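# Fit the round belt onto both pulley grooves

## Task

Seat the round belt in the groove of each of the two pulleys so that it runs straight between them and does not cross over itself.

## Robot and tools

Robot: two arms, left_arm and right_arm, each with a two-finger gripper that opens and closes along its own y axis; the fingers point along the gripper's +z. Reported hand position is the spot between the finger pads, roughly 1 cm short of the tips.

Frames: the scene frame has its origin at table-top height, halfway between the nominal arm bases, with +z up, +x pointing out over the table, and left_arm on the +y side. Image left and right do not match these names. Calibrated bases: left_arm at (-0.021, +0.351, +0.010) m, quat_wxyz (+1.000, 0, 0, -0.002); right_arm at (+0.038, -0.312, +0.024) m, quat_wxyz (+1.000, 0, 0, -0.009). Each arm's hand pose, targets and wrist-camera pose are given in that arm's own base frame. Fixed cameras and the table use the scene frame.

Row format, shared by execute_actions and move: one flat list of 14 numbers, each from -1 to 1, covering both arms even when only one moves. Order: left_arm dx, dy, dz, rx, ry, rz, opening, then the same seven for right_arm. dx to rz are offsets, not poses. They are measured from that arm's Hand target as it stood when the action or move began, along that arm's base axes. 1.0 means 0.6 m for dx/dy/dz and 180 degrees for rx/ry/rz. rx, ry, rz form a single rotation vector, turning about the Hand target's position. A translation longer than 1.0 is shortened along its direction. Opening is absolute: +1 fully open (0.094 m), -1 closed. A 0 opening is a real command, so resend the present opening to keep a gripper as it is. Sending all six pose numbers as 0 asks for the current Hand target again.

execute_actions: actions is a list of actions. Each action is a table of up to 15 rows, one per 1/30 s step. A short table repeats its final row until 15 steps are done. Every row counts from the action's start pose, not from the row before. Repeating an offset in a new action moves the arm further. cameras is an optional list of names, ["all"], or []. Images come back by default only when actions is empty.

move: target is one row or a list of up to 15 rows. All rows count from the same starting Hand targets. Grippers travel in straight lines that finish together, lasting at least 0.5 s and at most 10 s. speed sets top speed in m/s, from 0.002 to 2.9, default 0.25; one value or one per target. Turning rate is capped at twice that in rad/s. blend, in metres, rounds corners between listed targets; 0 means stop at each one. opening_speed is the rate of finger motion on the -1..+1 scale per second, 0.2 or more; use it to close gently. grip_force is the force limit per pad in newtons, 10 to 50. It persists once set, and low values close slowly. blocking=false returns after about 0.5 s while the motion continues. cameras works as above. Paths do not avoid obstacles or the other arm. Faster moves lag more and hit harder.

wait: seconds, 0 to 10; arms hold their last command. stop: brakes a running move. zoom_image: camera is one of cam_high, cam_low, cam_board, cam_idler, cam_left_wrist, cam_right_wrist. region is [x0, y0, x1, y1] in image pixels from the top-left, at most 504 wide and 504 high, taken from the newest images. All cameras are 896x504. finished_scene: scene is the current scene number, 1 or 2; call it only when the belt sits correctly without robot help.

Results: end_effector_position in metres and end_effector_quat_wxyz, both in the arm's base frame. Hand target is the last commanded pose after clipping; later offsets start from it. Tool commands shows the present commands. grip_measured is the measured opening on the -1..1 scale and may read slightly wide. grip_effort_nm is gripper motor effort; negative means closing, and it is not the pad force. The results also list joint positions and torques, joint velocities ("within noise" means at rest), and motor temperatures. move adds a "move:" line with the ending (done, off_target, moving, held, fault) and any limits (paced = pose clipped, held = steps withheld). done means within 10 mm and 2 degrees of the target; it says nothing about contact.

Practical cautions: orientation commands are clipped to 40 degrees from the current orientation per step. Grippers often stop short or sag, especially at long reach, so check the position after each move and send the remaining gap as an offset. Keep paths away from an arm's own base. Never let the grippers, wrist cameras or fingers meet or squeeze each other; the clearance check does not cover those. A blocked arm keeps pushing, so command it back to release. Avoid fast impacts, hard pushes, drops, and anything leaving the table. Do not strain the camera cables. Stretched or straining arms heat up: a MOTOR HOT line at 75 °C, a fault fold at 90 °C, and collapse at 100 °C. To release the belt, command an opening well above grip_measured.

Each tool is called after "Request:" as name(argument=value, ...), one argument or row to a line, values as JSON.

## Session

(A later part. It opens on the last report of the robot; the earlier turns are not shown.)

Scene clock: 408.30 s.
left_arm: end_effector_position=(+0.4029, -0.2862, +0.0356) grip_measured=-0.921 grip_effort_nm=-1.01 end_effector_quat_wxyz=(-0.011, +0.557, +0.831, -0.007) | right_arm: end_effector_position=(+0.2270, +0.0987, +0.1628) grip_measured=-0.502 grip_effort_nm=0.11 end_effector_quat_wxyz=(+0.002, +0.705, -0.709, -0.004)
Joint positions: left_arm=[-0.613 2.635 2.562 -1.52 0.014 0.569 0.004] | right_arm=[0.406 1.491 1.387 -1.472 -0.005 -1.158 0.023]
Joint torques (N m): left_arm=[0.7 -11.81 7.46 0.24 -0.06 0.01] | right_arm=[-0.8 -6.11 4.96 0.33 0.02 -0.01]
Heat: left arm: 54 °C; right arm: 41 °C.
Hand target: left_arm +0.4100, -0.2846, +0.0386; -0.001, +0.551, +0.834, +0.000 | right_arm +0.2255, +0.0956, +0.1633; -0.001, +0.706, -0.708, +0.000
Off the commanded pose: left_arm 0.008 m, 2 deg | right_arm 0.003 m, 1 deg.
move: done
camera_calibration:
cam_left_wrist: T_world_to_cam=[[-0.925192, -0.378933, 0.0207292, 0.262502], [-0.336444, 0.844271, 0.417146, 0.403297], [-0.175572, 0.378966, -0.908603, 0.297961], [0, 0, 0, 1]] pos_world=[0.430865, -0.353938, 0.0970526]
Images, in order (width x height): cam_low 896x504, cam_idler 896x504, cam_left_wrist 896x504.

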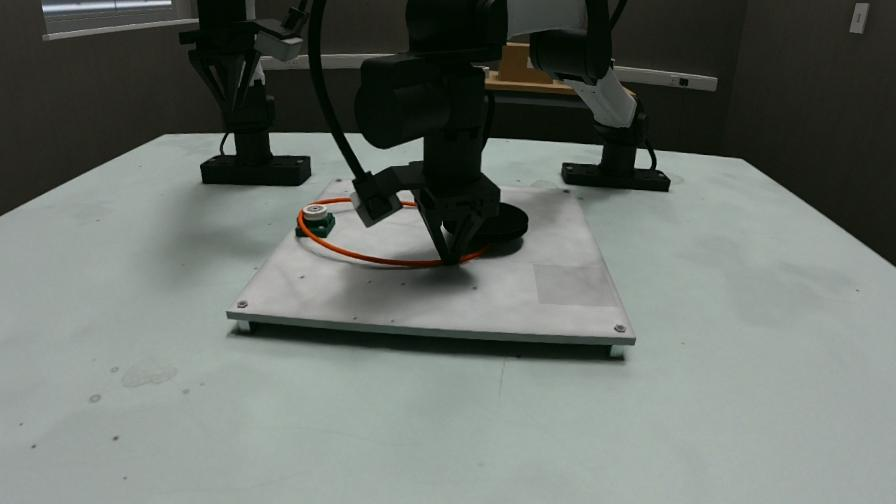

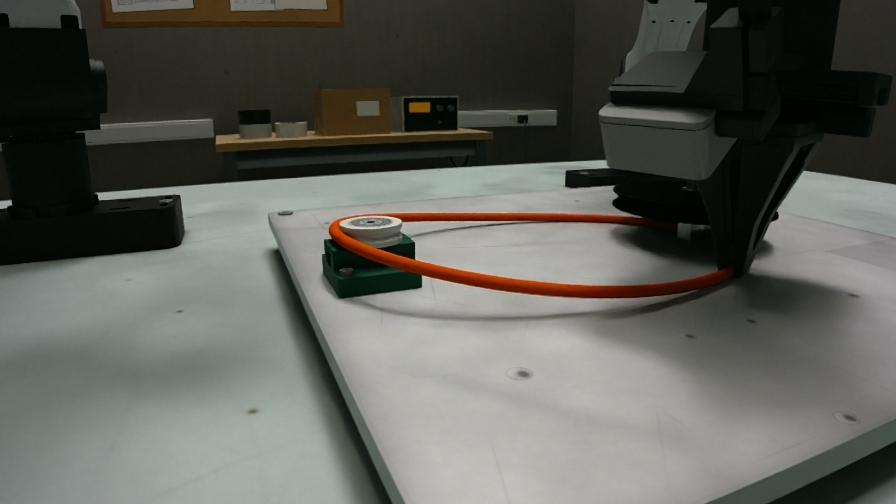

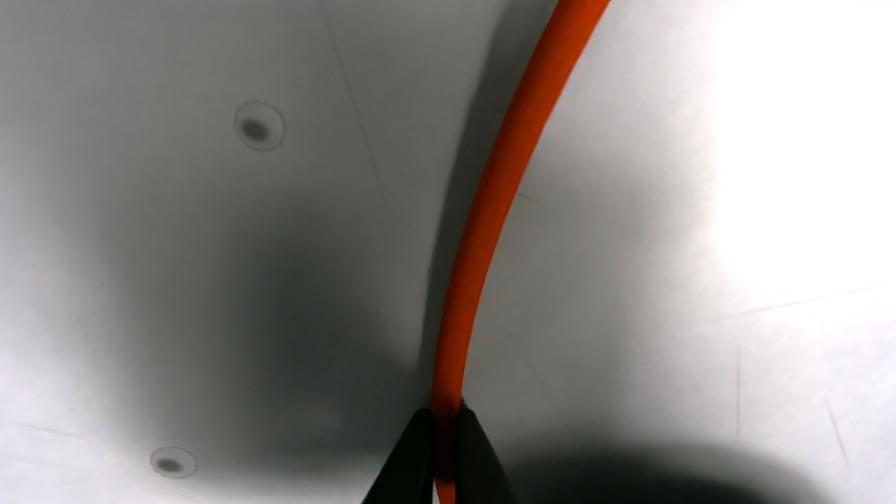

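Request:
move(
  target=[
    [0,0,0.012,0,0,0,-0.96,0,0,0,0,0,0,-0.5],
    [0.023,0.092,0.022,0,0,0.12,-0.96,0,0,0,0,0,0,-0.5],
    [-0.017,0.175,0.037,0,0,0.25,-0.96,0,0,0,0,0,0,-0.5],
    [-0.083,0.205,0.049,0,0,0.37,-0.96,0,0,0,0,0,0,-0.5],
  ],
  speed=0.15,
  blend=[0.005,0.02,0.02,0],
)

Request:
move(
  target=[
    [0.0,0.005,0.012,-0.15,0,0,-0.96,0.118,0.4,-0.1,0,0,0,-0.5],
    [0.0,0.012,0.026,-0.34,-0.04,0,-0.96,0.118,0.4,-0.1,0,0,0,-0.5],
  ],
  speed=0.25,
  blend=[0.01,0],
)

Request:
move(
  target=[
    [0,0,0,0,0,0,-0.96,0,0,-0.12,0,0,0,-0.5],
    [0,0,0,0,0,0,-0.96,0,0,-0.12,0,0,0,-0.95],
  ],
  speed=0.15,
)

Request:
move(
  target=[
    [0,0,0,0,0,0,-0.96,0.012,0,0.022,0,0,0,-0.95],
    [-0.035,0.03,-0.005,0,-0.04,0,-0.96,0.012,0,0.022,0,0,0,-0.95],
    [-0.065,0.04,-0.01,0,-0.04,0,-0.96,0.012,0,0.022,0,0,0,-0.95],
    [-0.065,-0.035,-0.037,0,-0.04,0,-0.96,0.012,0,0.022,0,0,0,-0.95],
    [-0.065,-0.058,-0.046,0,-0.04,0,-0.96,0.012,0,0.022,0,0,0,-0.95],
  ],
  speed=0.1,
  blend=[0.001,0.01,0,0.005,0],
  cameras=["cam_low","cam_idler","cam_left_wrist"],
)

Request:
zoom_image(
  camera="cam_idler",
  region=[580, 140, 880, 290],
)

Request:
zoom_image(
  camera="cam_low",
  region=[290, 170, 570, 270],
)

Scene clock: 414.77 s.
left_arm: end_effector_position=(+0.3576, -0.1777, +0.0518) grip_measured=-0.921 grip_effort_nm=-1.01 end_effector_quat_wxyz=(-0.019, +0.020, +1.000, -0.014) | right_arm: end_effector_position=(+0.2270, +0.0987, +0.1628) grip_measured=-0.502 grip_effort_nm=0.11 end_effector_quat_wxyz=(+0.002, +0.705, -0.709, -0.004)
Joint positions: left_arm=[-0.443 2.112 1.712 -1.194 0.041 -0.402 0.004] | right_arm=[0.406 1.491 1.387 -1.472 -0.005 -1.158 0.023]
Joint torques (N m): left_arm=[2.21 -13.63 4.77 0.06 -0.36 -0.06] | right_arm=[-0.59 -5.96 5.12 0.32 0.05 -0.01]
Motor temperatures (°C): left_arm=[28 57 35 31 26 25 29] | right_arm=[26 40 35 27 24 27 26]
Heat: left arm: 57 °C; right arm: 40 °C.
Hand target: left_arm +0.3602, -0.1616, +0.0681; -0.001, +0.003, +1.000, -0.001 | right_arm +0.2255, +0.0956, +0.1633; -0.001, +0.706, -0.708, +0.000
Off the commanded pose: left_arm 0.023 m, 3 deg | right_arm 0.003 m, 1 deg.
move: off_target (left_arm); blend cut to 0.0036 m at target 1

Scene clock: 417.73 s.
left_arm: end_effector_position=(+0.3474, -0.1676, +0.0621) grip_measured=-0.921 grip_effort_nm=-1.01 end_effector_quat_wxyz=(+0.022, +0.006, +0.871, -0.491) | right_arm: end_effector_position=(+0.2937, +0.3348, +0.1043) grip_measured=-0.502 grip_effort_nm=0.11 end_effector_quat_wxyz=(-0.003, +0.709, -0.705, -0.002)
Joint positions: left_arm=[-0.055 1.947 1.148 -0.618 1.02 -0.128 0.004] | right_arm=[0.849 2.295 2.218 -1.487 -0.005 -0.728 0.023]
Joint torques (N m): left_arm=[4.68 -11.38 5.46 0.73 0.98 0.17] | right_arm=[-0.25 -9.28 7.91 0.14 0.04 0.19]
Motor temperatures (°C): left_arm=[28 58 35 31 26 25 30] | right_arm=[26 40 35 27 24 27 26]
Heat: left arm: 58 °C; right arm: 40 °C.
Hand target: left_arm +0.3602, -0.1545, +0.0836; +0.060, +0.003, +0.858, -0.509 | right_arm +0.2962, +0.3357, +0.1033; -0.001, +0.706, -0.708, +0.000
Off the commanded pose: left_arm 0.028 m, 5 deg | right_arm 0.003 m, 1 deg.
move: off_target (left_arm)

Scene clock: 419.53 s.
left_arm: end_effector_position=(+0.3476, -0.1676, +0.0621) grip_measured=-0.921 grip_effort_nm=-1.01 end_effector_quat_wxyz=(+0.023, +0.006, +0.871, -0.491) | right_arm: end_effector_position=(+0.2964, +0.3376, +0.0386) grip_measured=-0.907 grip_effort_nm=-1.01 end_effector_quat_wxyz=(-0.007, +0.708, -0.706, -0.002)
Joint positions: left_arm=[-0.055 1.947 1.148 -0.616 1.021 -0.128 0.004] | right_arm=[0.849 2.295 1.957 -1.219 -0.004 -0.725 0.004]
Joint torques (N m): left_arm=[4.67 -11.38 5.45 0.73 0.97 0.16] | right_arm=[-0.36 -9.87 4.88 0.46 0.08 0.14]
Motor temperatures (°C): left_arm=[28 58 35 31 26 25 30] | right_arm=[26 40 35 27 24 27 26]
Heat: left arm: 58 °C; right arm: 40 °C.
Hand target: left_arm +0.3601, -0.1545, +0.0835; +0.060, +0.003, +0.858, -0.509 | right_arm +0.2962, +0.3357, +0.0313; -0.001, +0.706, -0.708, +0.000
Off the commanded pose: left_arm 0.028 m, 5 deg | right_arm 0.008 m, 1 deg.
move: off_target (left_arm)

Scene clock: 422.27 s.
left_arm: end_effector_position=(+0.3191, -0.1883, +0.0469) grip_measured=-0.921 grip_effort_nm=-1.01 end_effector_quat_wxyz=(+0.094, +0.024, +0.855, -0.509) | right_arm: end_effector_position=(+0.3012, +0.3400, +0.0445) grip_measured=-0.907 grip_effort_nm=-1.01 end_effector_quat_wxyz=(-0.011, +0.706, -0.708, -0.006)
Joint positions: left_arm=[-0.121 1.813 0.797 -0.074 1.021 -0.337 0.004] | right_arm=[0.842 2.305 1.998 -1.241 -0.011 -0.725 0.004]
Joint torques (N m): left_arm=[-0.28 -9.57 4.19 1.22 0.38 0.11] | right_arm=[-0.81 -9.69 8.1 0.01 0.12 0]
Motor temperatures (°C): left_arm=[28 59 35 31 26 25 30] | right_arm=[26 40 35 27 24 27 26]
Heat: left arm: 59 °C; right arm: 40 °C.
Hand target: left_arm +0.3212, -0.1892, +0.0559; +0.114, +0.035, +0.853, -0.508 | right_arm +0.3035, +0.3356, +0.0446; -0.001, +0.706, -0.708, +0.000
Off the commanded pose: left_arm 0.009 m, 3 deg | right_arm 0.005 m, 1 deg.
move: off_target (left_arm); blend cut to 0.0096 m at target 2
camera_calibration:
cam_left_wrist: T_world_to_cam=[[-0.138279, -0.48297, 0.86465, -0.0884716], [-0.951576, 0.306815, 0.0191985, 0.401476], [-0.27456, -0.820125, -0.502008, 0.0430796], [0, 0, 0, 1]] pos_world=[0.381629, -0.130577, 0.0904155]
Images, in order (width x height): cam_low 896x504, cam_idler 896x504, cam_left_wrist 896x504.

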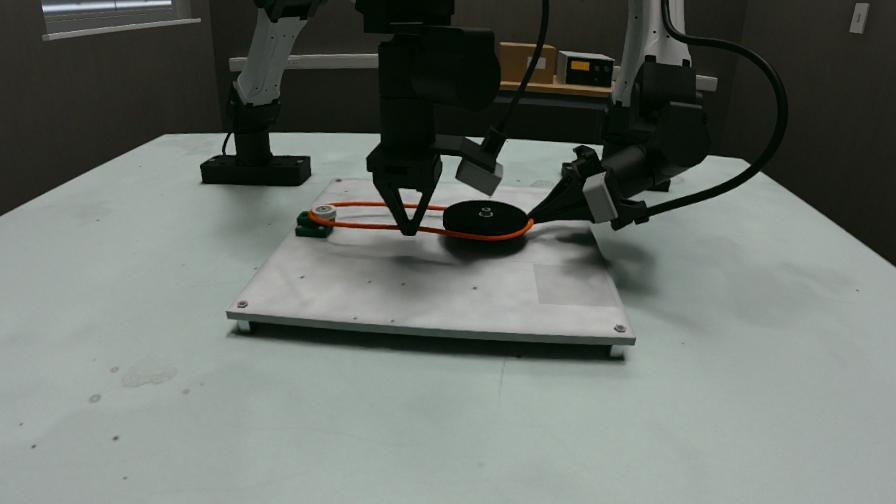

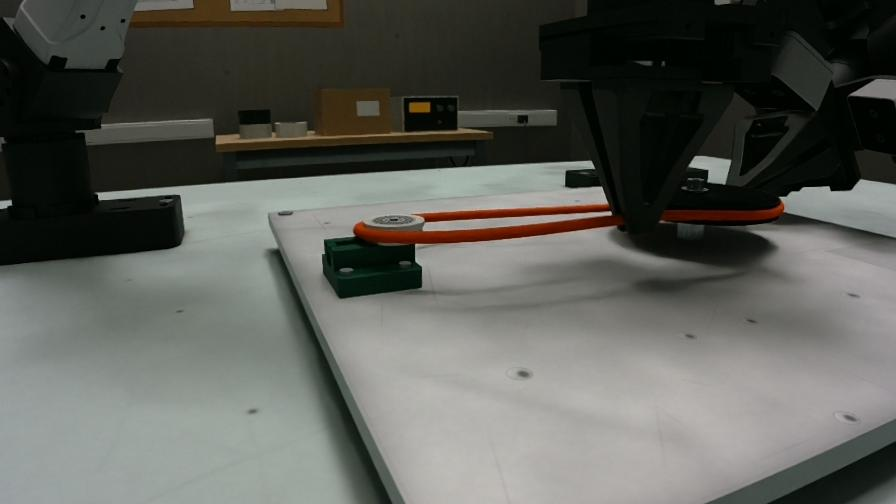

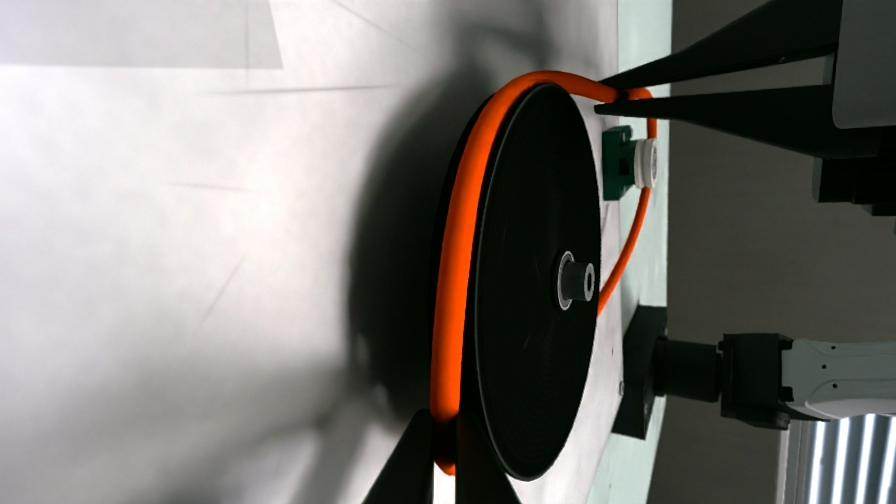

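Scaled by 1.680 from the camera's 896x504 image, which has a finer 1280x720 frame.

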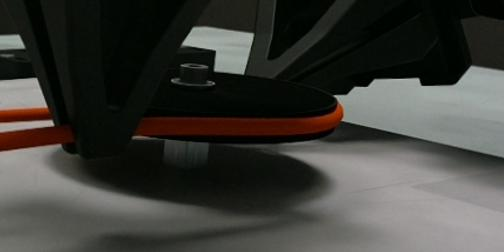

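Scaled by 1.800 from the camera's 896x504 image, which has a finer 1280x720 frame.

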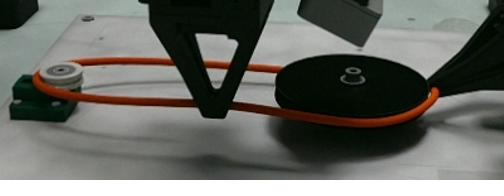

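Request:
move(
  target=[
    [0,0,0,0,0,0,-0.96,0,0,0,0,0,0,-0.6],
    [0,0,0,0,0,0,-0.96,0,0,0.08,0,0,0,-0.6],
    [0,0,0,0,0,0,-0.96,-0.07,-0.1,0.08,0,0,0,-1],
    [0,0,0,0,0,0,-0.96,-0.07,-0.1,-0.002,0,0,0,-1],
  ],
  speed=0.15,
  cameras=["cam_low","cam_idler","cam_left_wrist"],
)

Request:
zoom_image(
  camera="cam_low",
  region=[290, 170, 570, 270],
)

Request:
move(
  target=[0,0,0,0,0,0,-0.96,0,-0.06,0,0,0,0,-1],
  speed=0.05,
  cameras=["cam_low","cam_idler","cam_left_wrist"],
)

Request:
zoom_image(
  camera="cam_low",
  region=[290, 170, 570, 270],
)

Request:
zoom_image(
  camera="cam_idler",
  region=[580, 140, 880, 290],
)

Scene clock: 429.27 s.
left_arm: end_effector_position=(+0.3191, -0.1883, +0.0468) grip_measured=-0.921 grip_effort_nm=-1.01 end_effector_quat_wxyz=(+0.094, +0.024, +0.855, -0.509) | right_arm: end_effector_position=(+0.2591, +0.2786, +0.0477) grip_measured=-0.990 grip_effort_nm=-0.53 end_effector_quat_wxyz=(-0.002, +0.705, -0.709, -0.004)
Joint positions: left_arm=[-0.121 1.813 0.797 -0.074 1.02 -0.338 0.004] | right_arm=[0.818 2.015 1.551 -1.102 -0.009 -0.747 0]
Joint torques (N m): left_arm=[-0.28 -9.58 4.15 1.22 0.39 0.12] | right_arm=[-0.66 -8.42 4.88 0.42 0.08 0.01]
Motor temperatures (°C): left_arm=[28 59 35 32 26 25 30] | right_arm=[26 41 35 27 24 27 26]
Heat: left arm: 59 °C; right arm: 41 °C.
Hand target: left_arm +0.3212, -0.1892, +0.0559; +0.114, +0.035, +0.853, -0.508 | right_arm +0.2615, +0.2757, +0.0433; -0.001, +0.706, -0.708, +0.000
Off the commanded pose: left_arm 0.009 m, 3 deg | right_arm 0.006 m, 1 deg.
move: off_target (left_arm)
camera_calibration:
cam_left_wrist: T_world_to_cam=[[-0.137535, -0.48323, 0.864623, -0.0887381], [-0.951711, 0.306354, 0.0198304, 0.40138], [-0.274463, -0.820144, -0.502029, 0.0431243], [0, 0, 0, 1]] pos_world=[0.381629, -0.130477, 0.0904152]
Images, in order (width x height): cam_low 896x504, cam_idler 896x504, cam_left_wrist 896x504.

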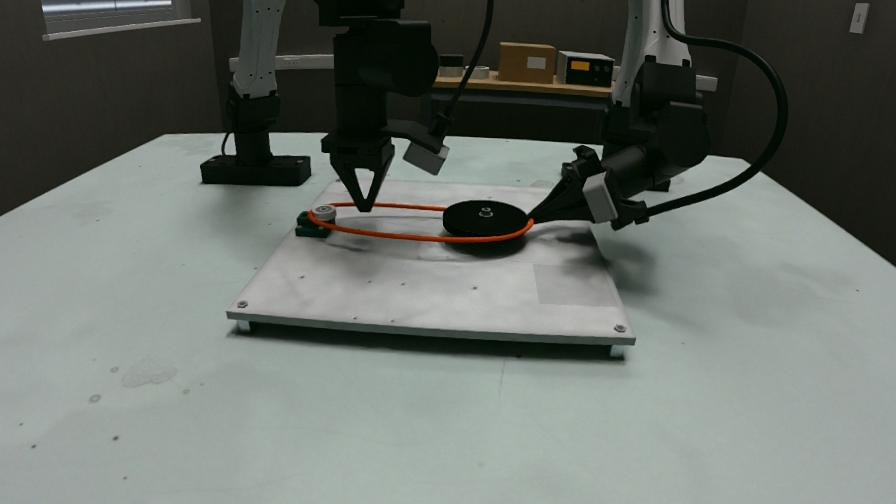

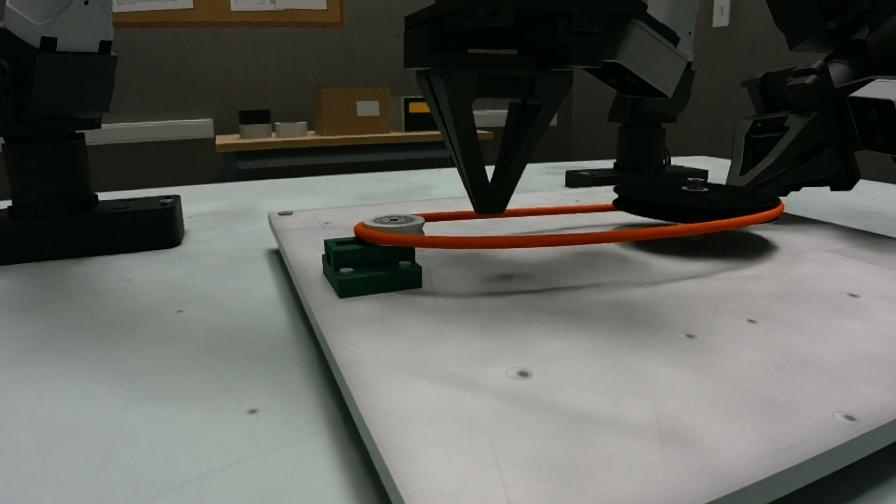

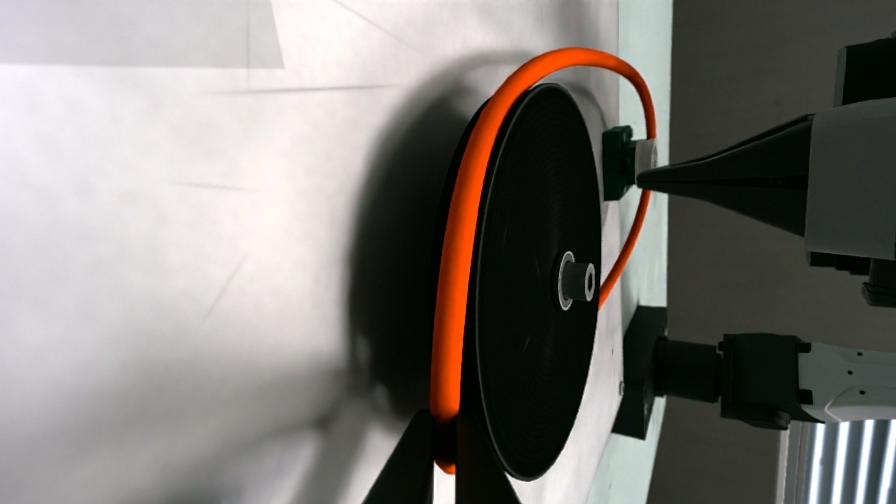

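Scaled by 1.800 from the camera's 896x504 image, which has a finer 1280x720 frame.

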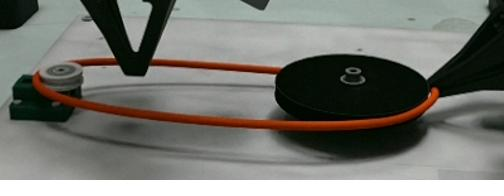

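Scene clock: 430.50 s.
left_arm: end_effector_position=(+0.3191, -0.1883, +0.0468) grip_measured=-0.921 grip_effort_nm=-1.01 end_effector_quat_wxyz=(+0.094, +0.024, +0.855, -0.509) | right_arm: end_effector_position=(+0.2616, +0.2498, +0.0389) grip_measured=-0.990 grip_effort_nm=-0.52 end_effector_quat_wxyz=(-0.003, +0.708, -0.707, -0.006)
Joint positions: left_arm=[-0.121 1.813 0.797 -0.074 1.02 -0.338 0.004] | right_arm=[0.757 1.953 1.425 -1.037 -0.012 -0.815 0]
Joint torques (N m): left_arm=[-0.27 -9.57 4.15 1.22 0.39 0.11] | right_arm=[-1.62 -10.48 4.33 0.2 0.11 -0.01]
Motor temperatures (°C): left_arm=[28 59 35 32 26 25 30] | right_arm=[26 42 35 27 24 27 26]
Heat: left arm: 59 °C; right arm: 42 °C.
Hand target: left_arm +0.3212, -0.1893, +0.0559; +0.114, +0.035, +0.853, -0.508 | right_arm +0.2615, +0.2397, +0.0434; -0.001, +0.706, -0.708, +0.000
Off the commanded pose: left_arm 0.009 m, 3 deg | right_arm 0.011 m, 1 deg.
move: off_target (left_arm, right_arm)
camera_calibration:
cam_left_wrist: T_world_to_cam=[[-0.137535, -0.48323, 0.864623, -0.0887381], [-0.951711, 0.306354, 0.0198304, 0.40138], [-0.274463, -0.820144, -0.502029, 0.0431243], [0, 0, 0, 1]] pos_world=[0.381629, -0.130477, 0.0904152]
Images, in order (width x height): cam_low 896x504, cam_idler 896x504, cam_left_wrist 896x504.

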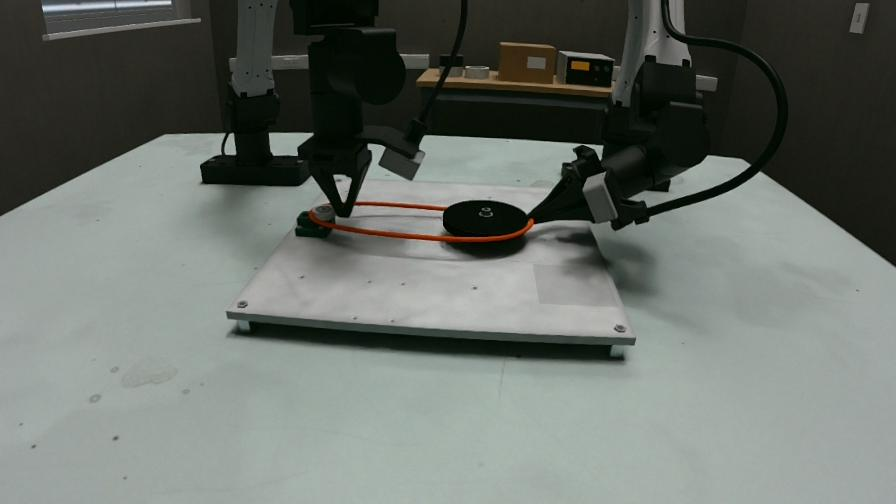

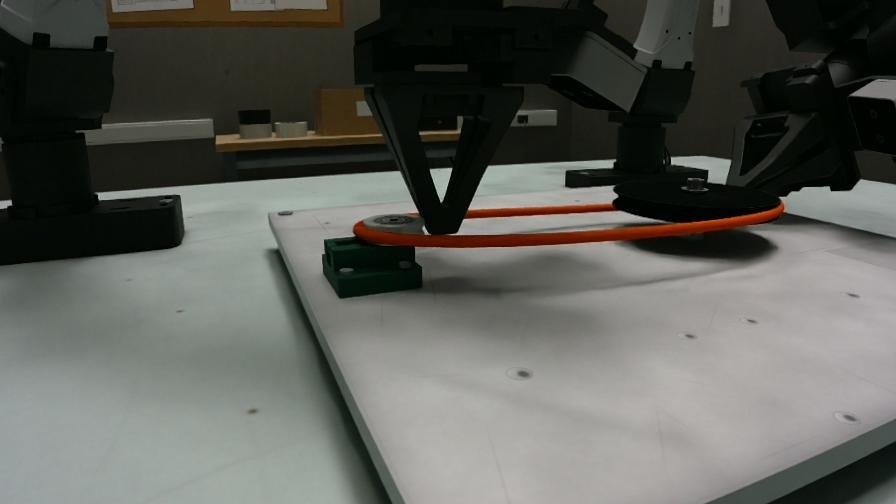

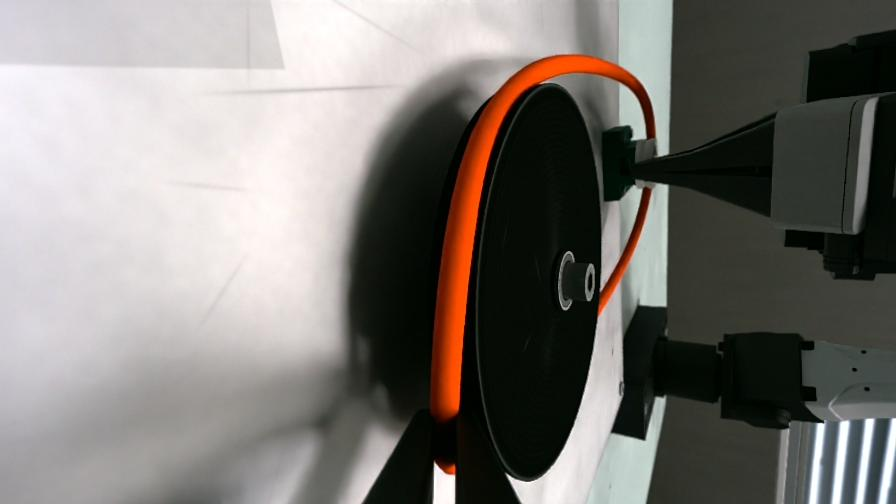

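Scaled by 1.800 from the camera's 896x504 image, which has a finer 1280x720 frame.

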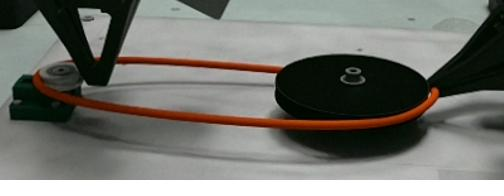

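Scaled by 1.680 from the camera's 896x504 image, which has a finer 1280x720 frame.

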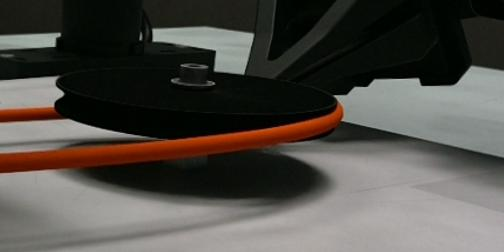

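Request:
move(
  target=[0,0,0,0,0,0,-0.96,0,-0.025,0,0,0,0,-1],
  speed=0.05,
  cameras=["cam_low","cam_idler"],
)

Request:
zoom_image(
  camera="cam_low",
  region=[290, 170, 570, 270],
)

Request:
zoom_image(
  camera="cam_idler",
  region=[580, 140, 880, 290],
)

Scene clock: 432.03 s.
left_arm: end_effector_position=(+0.3192, -0.1882, +0.0467) grip_measured=-0.921 grip_effort_nm=-1.01 end_effector_quat_wxyz=(+0.094, +0.024, +0.855, -0.509) | right_arm: end_effector_position=(+0.2614, +0.2441, +0.0406) grip_measured=-0.990 grip_effort_nm=-0.53 end_effector_quat_wxyz=(-0.015, +0.710, -0.704, -0.018)
Joint positions: left_arm=[-0.121 1.813 0.797 -0.074 1.02 -0.338 0.004] | right_arm=[0.733 1.915 1.379 -1.006 -0.038 -0.846 0]
Joint torques (N m): left_arm=[-0.28 -9.57 4.15 1.22 0.4 0.11] | right_arm=[-2.25 -9.92 4.22 0.04 0.36 -0.02]
Motor temperatures (°C): left_arm=[28 58 35 32 26 25 30] | right_arm=[26 42 35 27 24 27 26]
Heat: left arm: 58 °C; right arm: 42 °C.
Hand target: left_arm +0.3212, -0.1893, +0.0559; +0.114, +0.035, +0.853, -0.508 | right_arm +0.2615, +0.2247, +0.0433; -0.001, +0.706, -0.708, +0.000
Off the commanded pose: left_arm 0.009 m, 3 deg | right_arm 0.020 m, 3 deg.
move: off_target (left_arm, right_arm)
Images, in order (width x height): cam_low 896x504, cam_idler 896x504.

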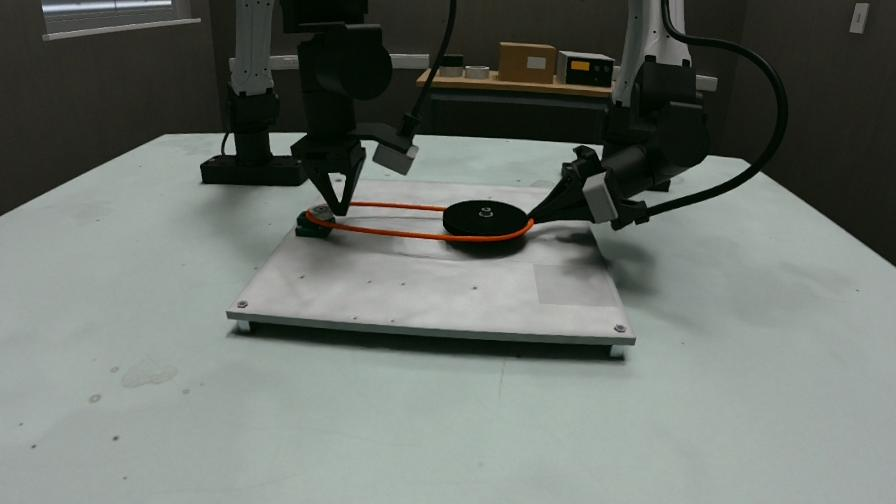

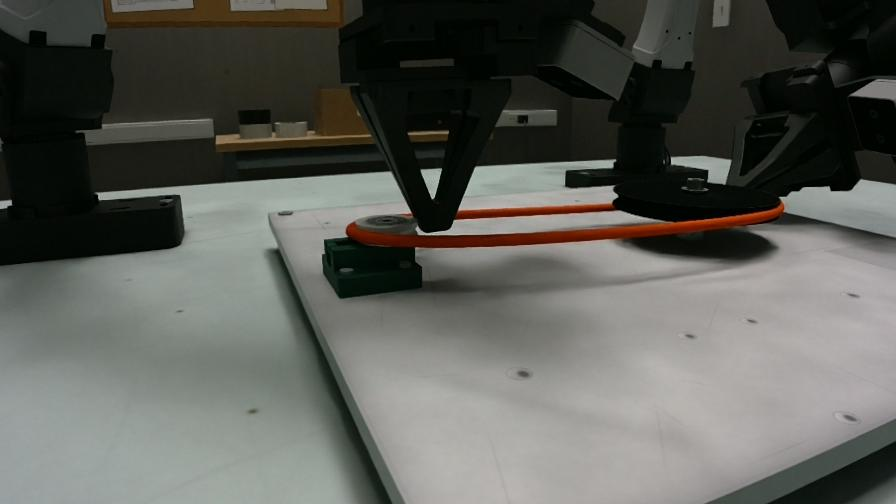

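Scaled by 1.800 from the camera's 896x504 image, which has a finer 1280x720 frame.

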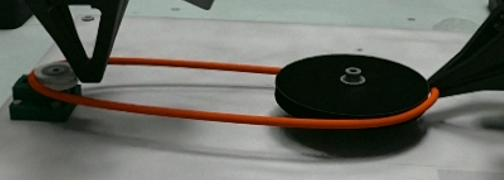

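Scaled by 1.680 from the camera's 896x504 image, which has a finer 1280x720 frame.

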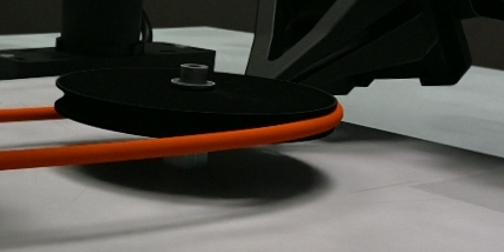

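Request:
move(
  target=[0,0,0,0,0,0,-0.96,0,-0.025,0,0,0,0,-1],
  speed=0.05,
  cameras=["cam_low","cam_idler","cam_left_wrist"],
)

Request:
zoom_image(
  camera="cam_low",
  region=[290, 170, 570, 270],
)

Request:
zoom_image(
  camera="cam_idler",
  region=[300, 150, 540, 310],
)

Scene clock: 433.67 s.
left_arm: end_effector_position=(+0.3198, -0.1880, +0.0465) grip_measured=-0.921 grip_effort_nm=-1.01 end_effector_quat_wxyz=(+0.096, +0.024, +0.856, -0.507) | right_arm: end_effector_position=(+0.2617, +0.2372, +0.0433) grip_measured=-0.990 grip_effort_nm=-0.53 end_effector_quat_wxyz=(-0.027, +0.712, -0.701, -0.029)
Joint positions: left_arm=[-0.121 1.813 0.797 -0.072 1.016 -0.338 0.004] | right_arm=[0.706 1.878 1.338 -0.982 -0.063 -0.879 0]
Joint torques (N m): left_arm=[-0.27 -9.57 4.15 1.2 0.44 0.11] | right_arm=[-2.65 -9.4 4.04 -0.11 0.62 0]
Motor temperatures (°C): left_arm=[28 58 35 32 26 25 30] | right_arm=[26 42 35 27 24 27 26]
Heat: left arm: 58 °C; right arm: 42 °C.
Hand target: left_arm +0.3212, -0.1892, +0.0559; +0.114, +0.035, +0.853, -0.508 | right_arm +0.2614, +0.2097, +0.0433; -0.001, +0.706, -0.708, +0.000
Off the commanded pose: left_arm 0.010 m, 2 deg | right_arm 0.028 m, 5 deg.
move: off_target (right_arm)
camera_calibration:
cam_left_wrist: T_world_to_cam=[[-0.139319, -0.486435, 0.862538, -0.0880652], [-0.952375, 0.304407, 0.0178432, 0.401948], [-0.271242, -0.818974, -0.505678, 0.0427591], [0, 0, 0, 1]] pos_world=[0.382134, -0.130175, 0.0904099]
Images, in order (width x height): cam_low 896x504, cam_idler 896x504, cam_left_wrist 896x504.

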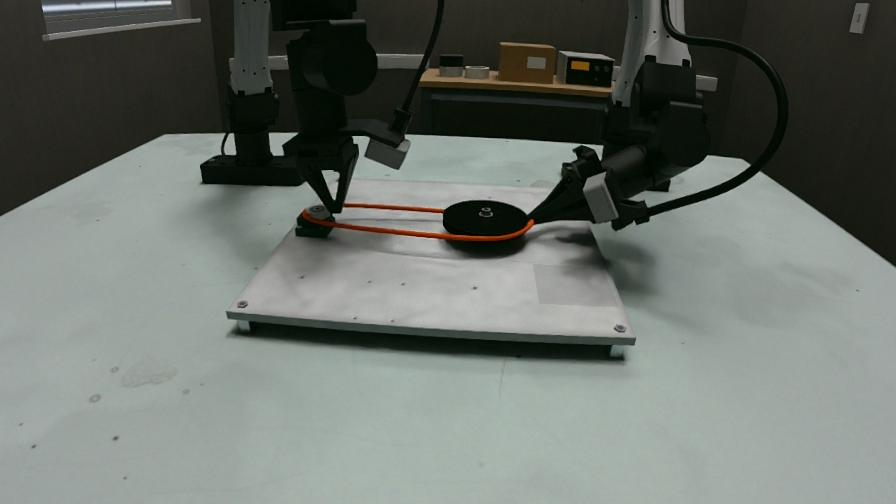

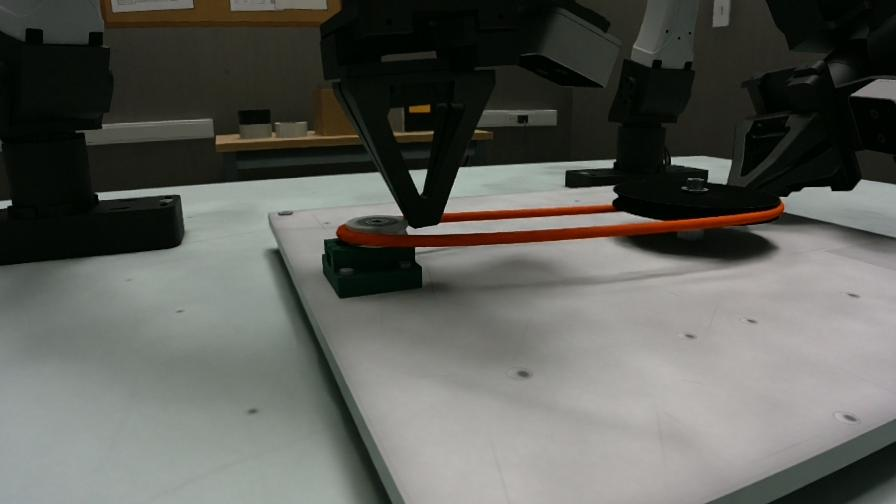

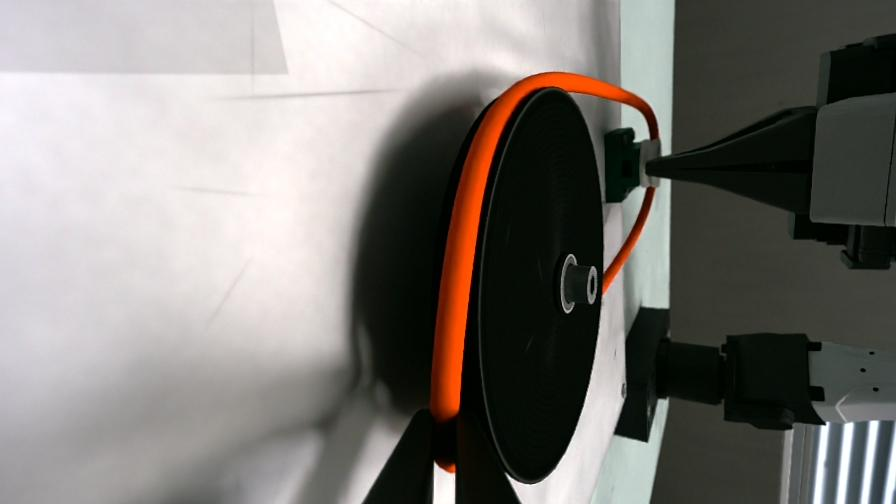

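Scaled by 1.800 from the camera's 896x504 image, which has a finer 1280x720 frame.

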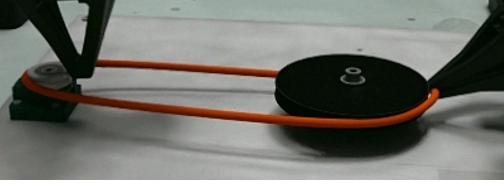

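Scaled by 2.100 from the camera's 896x504 image, which has a finer 1280x720 frame.

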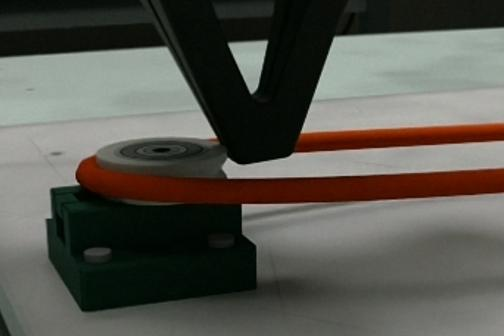

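Request:
move(
  target=[
    [0,0,0,0,0,0,-0.96,0,0.09,0,0,0,0,-1],
    [0,0,0,0,0,0,-0.96,0.03,0.15,0.1,0,0,0,-0.4],
    [0,0,0,0,0,0,-0.96,0.063,0.21,0.06,0,0,0,-0.4],
    [0,0,0,0,0,0,-0.96,0.063,0.21,-0.018,0,0,0,-0.4],
  ],
  speed=0.15,
  cameras=["cam_low","cam_idler","cam_right_wrist"],
)

Request:
zoom_image(
  camera="cam_low",
  region=[290, 170, 570, 270],
)

Scene clock: 439.13 s.
left_arm: end_effector_position=(+0.3198, -0.1880, +0.0465) grip_measured=-0.921 grip_effort_nm=-1.01 end_effector_quat_wxyz=(+0.096, +0.024, +0.856, -0.508) | right_arm: end_effector_position=(+0.2989, +0.3351, +0.0399) grip_measured=-0.402 grip_effort_nm=0.11 end_effector_quat_wxyz=(-0.003, +0.707, -0.707, -0.006)
Joint positions: left_arm=[-0.121 1.813 0.797 -0.072 1.016 -0.338 0.004] | right_arm=[0.838 2.301 1.973 -1.236 -0.012 -0.732 0.028]
Joint torques (N m): left_arm=[-0.29 -9.57 4.14 1.19 0.43 0.11] | right_arm=[0.32 -9.89 5.37 0.53 0.14 0.18]
Motor temperatures (°C): left_arm=[28 58 35 33 26 25 30] | right_arm=[26 42 35 27 24 27 26]
Heat: left arm: 58 °C; right arm: 42 °C.
Hand target: left_arm +0.3212, -0.1892, +0.0559; +0.114, +0.035, +0.853, -0.508 | right_arm +0.2994, +0.3356, +0.0325; -0.001, +0.706, -0.708, +0.000
Off the commanded pose: left_arm 0.010 m, 2 deg | right_arm 0.007 m, 1 deg.
move: done
camera_calibration:
cam_right_wrist: T_world_to_cam=[[0.999999, 0.000331647, -0.00151369, -0.297045], [0.000919076, -0.913406, 0.407049, 0.32836], [-0.00124762, -0.40705, -0.913405, 0.264121], [0, 0, 0, 1]] pos_world=[0.297072, 0.407535, 0.107141]
Images, in order (width x height): cam_low 896x504, cam_idler 896x504, cam_right_wrist 896x504.

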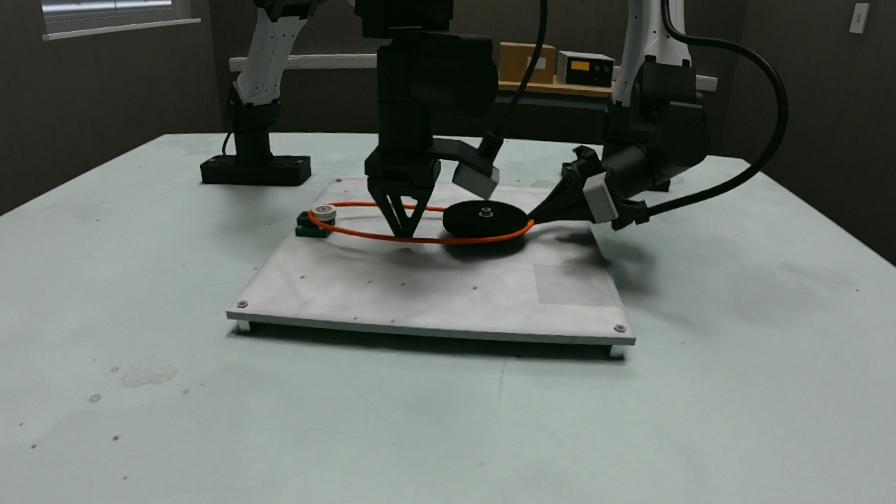

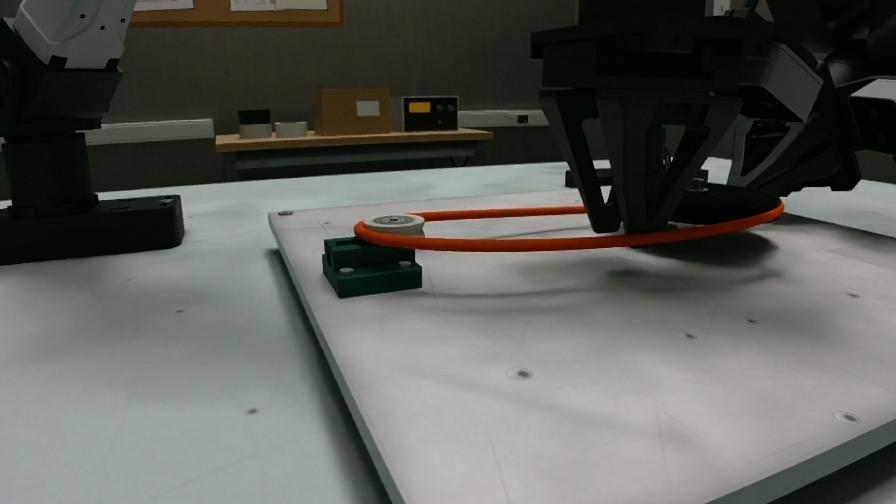

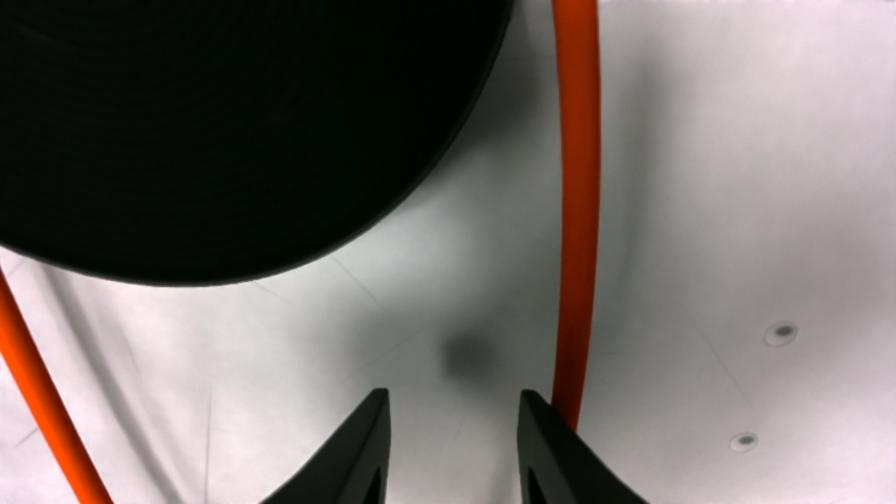

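Scaled by 1.800 from the camera's 896x504 image, which has a finer 1280x720 frame.

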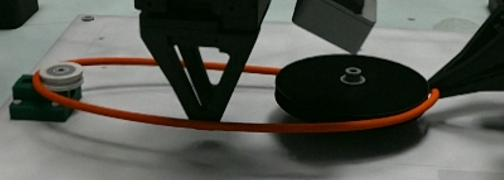

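Request:
move(
  target=[
    [0,0,0,0,0,0,-0.96,0,0,0.05,0,0,0,-0.4],
    [0,0,0,0,0,0,-0.96,0.025,0,0.05,0,0,0,-0.4],
    [0,0,0,0,0,0,-0.96,0.025,0,-0.01,0,0,0,-0.4],
    [0,0,0,0,0,0,-0.96,0.025,0,-0.01,0,0,0,-0.95],
    [0,0,0,0,0,0,-0.96,0.0,0,0.025,0,0,0,-0.95],
    [0,0,0,0,0,0,-0.96,-0.005,-0.01,0.025,0,0,0,-0.95],
  ],
  speed=0.12,
  cameras=["cam_low","cam_idler","cam_right_wrist","cam_left_wrist"],
)

Request:
zoom_image(
  camera="cam_low",
  region=[290, 170, 570, 270],
)

Request:
zoom_image(
  camera="cam_idler",
  region=[580, 140, 880, 290],
)

Scene clock: 446.27 s.
left_arm: end_effector_position=(+0.3210, -0.1879, +0.0467) grip_measured=-0.921 grip_effort_nm=-1.01 end_effector_quat_wxyz=(+0.099, +0.025, +0.856, -0.507) | right_arm: end_effector_position=(+0.3001, +0.3342, +0.0365) grip_measured=-0.902 grip_effort_nm=-1.01 end_effector_quat_wxyz=(+0.001, +0.707, -0.708, -0.003)
Joint positions: left_arm=[-0.121 1.813 0.797 -0.065 1.014 -0.338 0.004] | right_arm=[0.837 2.313 1.979 -1.238 -0.006 -0.733 0.005]
Joint torques (N m): left_arm=[-0.29 -9.57 4.12 1.16 0.46 0.11] | right_arm=[-0.01 -13.82 4.55 0.11 0.08 0.12]
Motor temperatures (°C): left_arm=[27 58 35 33 26 25 30] | right_arm=[26 44 35 27 24 27 26]
Heat: left arm: 58 °C; right arm: 44 °C.
Hand target: left_arm +0.3212, -0.1892, +0.0559; +0.114, +0.035, +0.853, -0.508 | right_arm +0.2963, +0.3296, +0.0475; -0.001, +0.706, -0.708, +0.000
Off the commanded pose: left_arm 0.009 m, 2 deg | right_arm 0.013 m, 0 deg.
move: off_target (right_arm)
camera_calibration:
cam_left_wrist: T_world_to_cam=[[-0.144076, -0.487655, 0.861066, -0.0867091], [-0.952847, 0.303202, 0.0122815, 0.403203], [-0.267066, -0.818695, -0.508344, 0.0420934], [0, 0, 0, 1]] pos_world=[0.38294, -0.130074, 0.0911082]
cam_right_wrist: T_world_to_cam=[[0.999996, -0.000550786, -0.00265607, -0.297876], [0.000604122, -0.909355, 0.416021, 0.327382], [-0.00264444, -0.416021, -0.909351, 0.263948], [0, 0, 0, 1]] pos_world=[0.298375, 0.40735, 0.103032]
Images, in order (width x height): cam_low 896x504, cam_idler 896x504, cam_left_wrist 896x504, cam_right_wrist 896x504.

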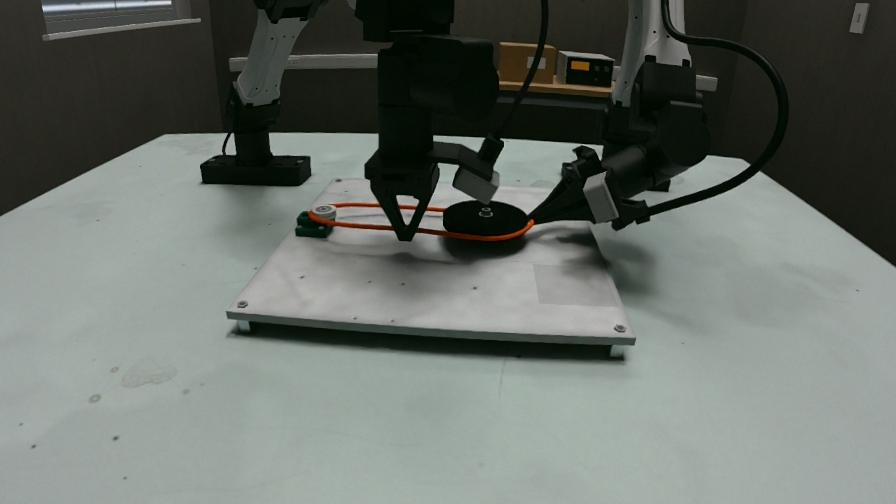

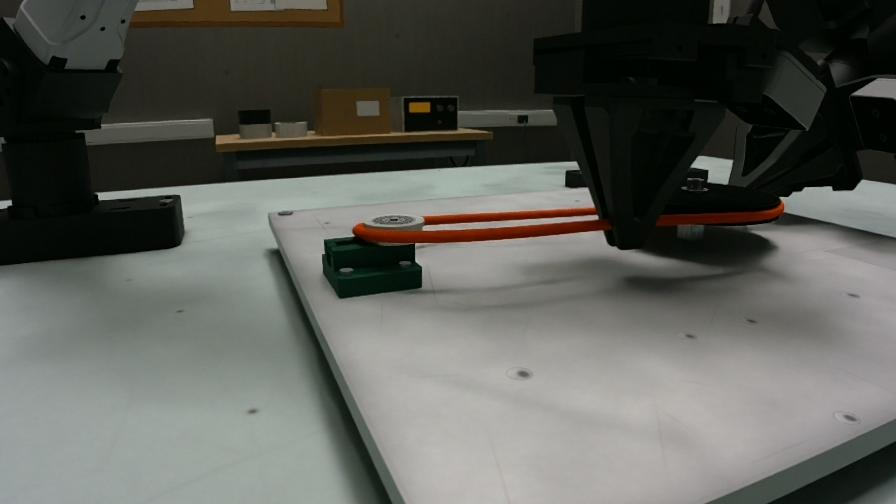

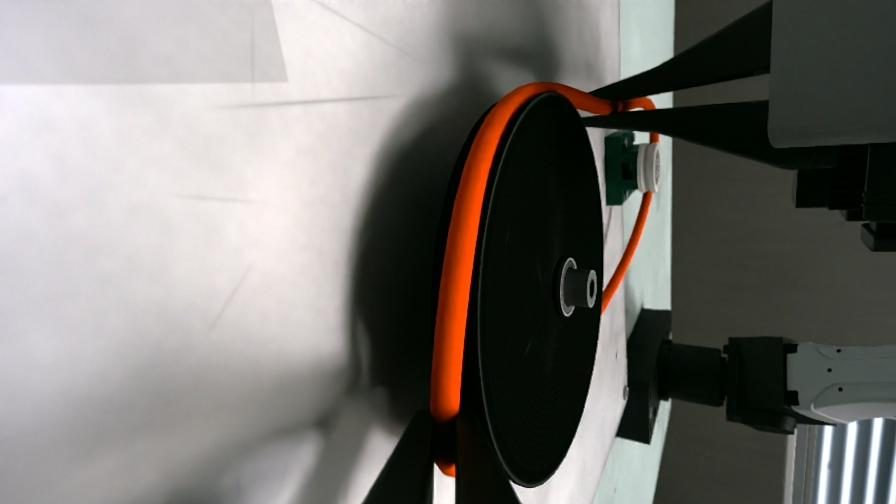

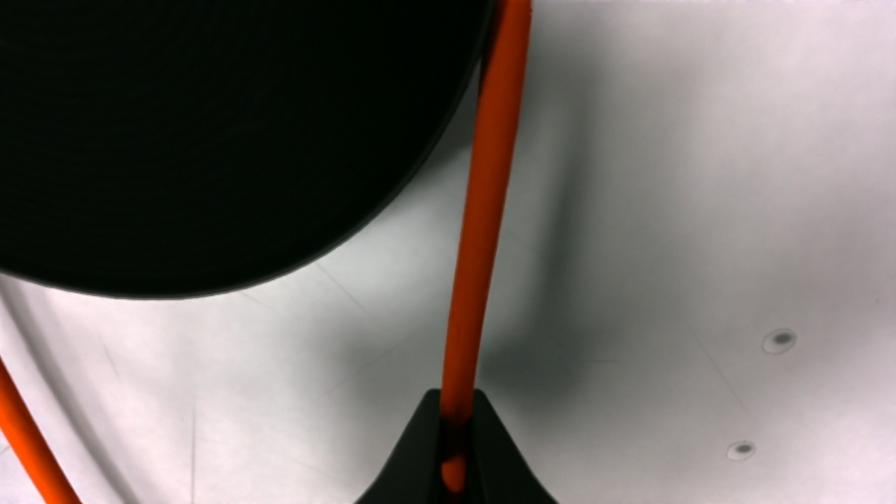

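Scaled by 1.800 from the camera's 896x504 image, which has a finer 1280x720 frame.

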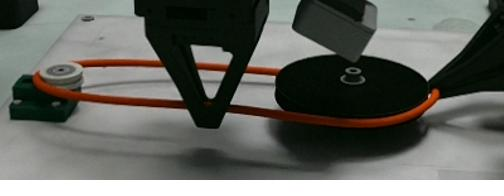

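Scaled by 1.680 from the camera's 896x504 image, which has a finer 1280x720 frame.

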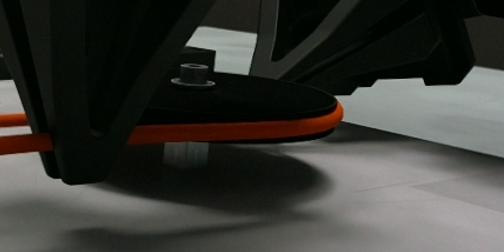

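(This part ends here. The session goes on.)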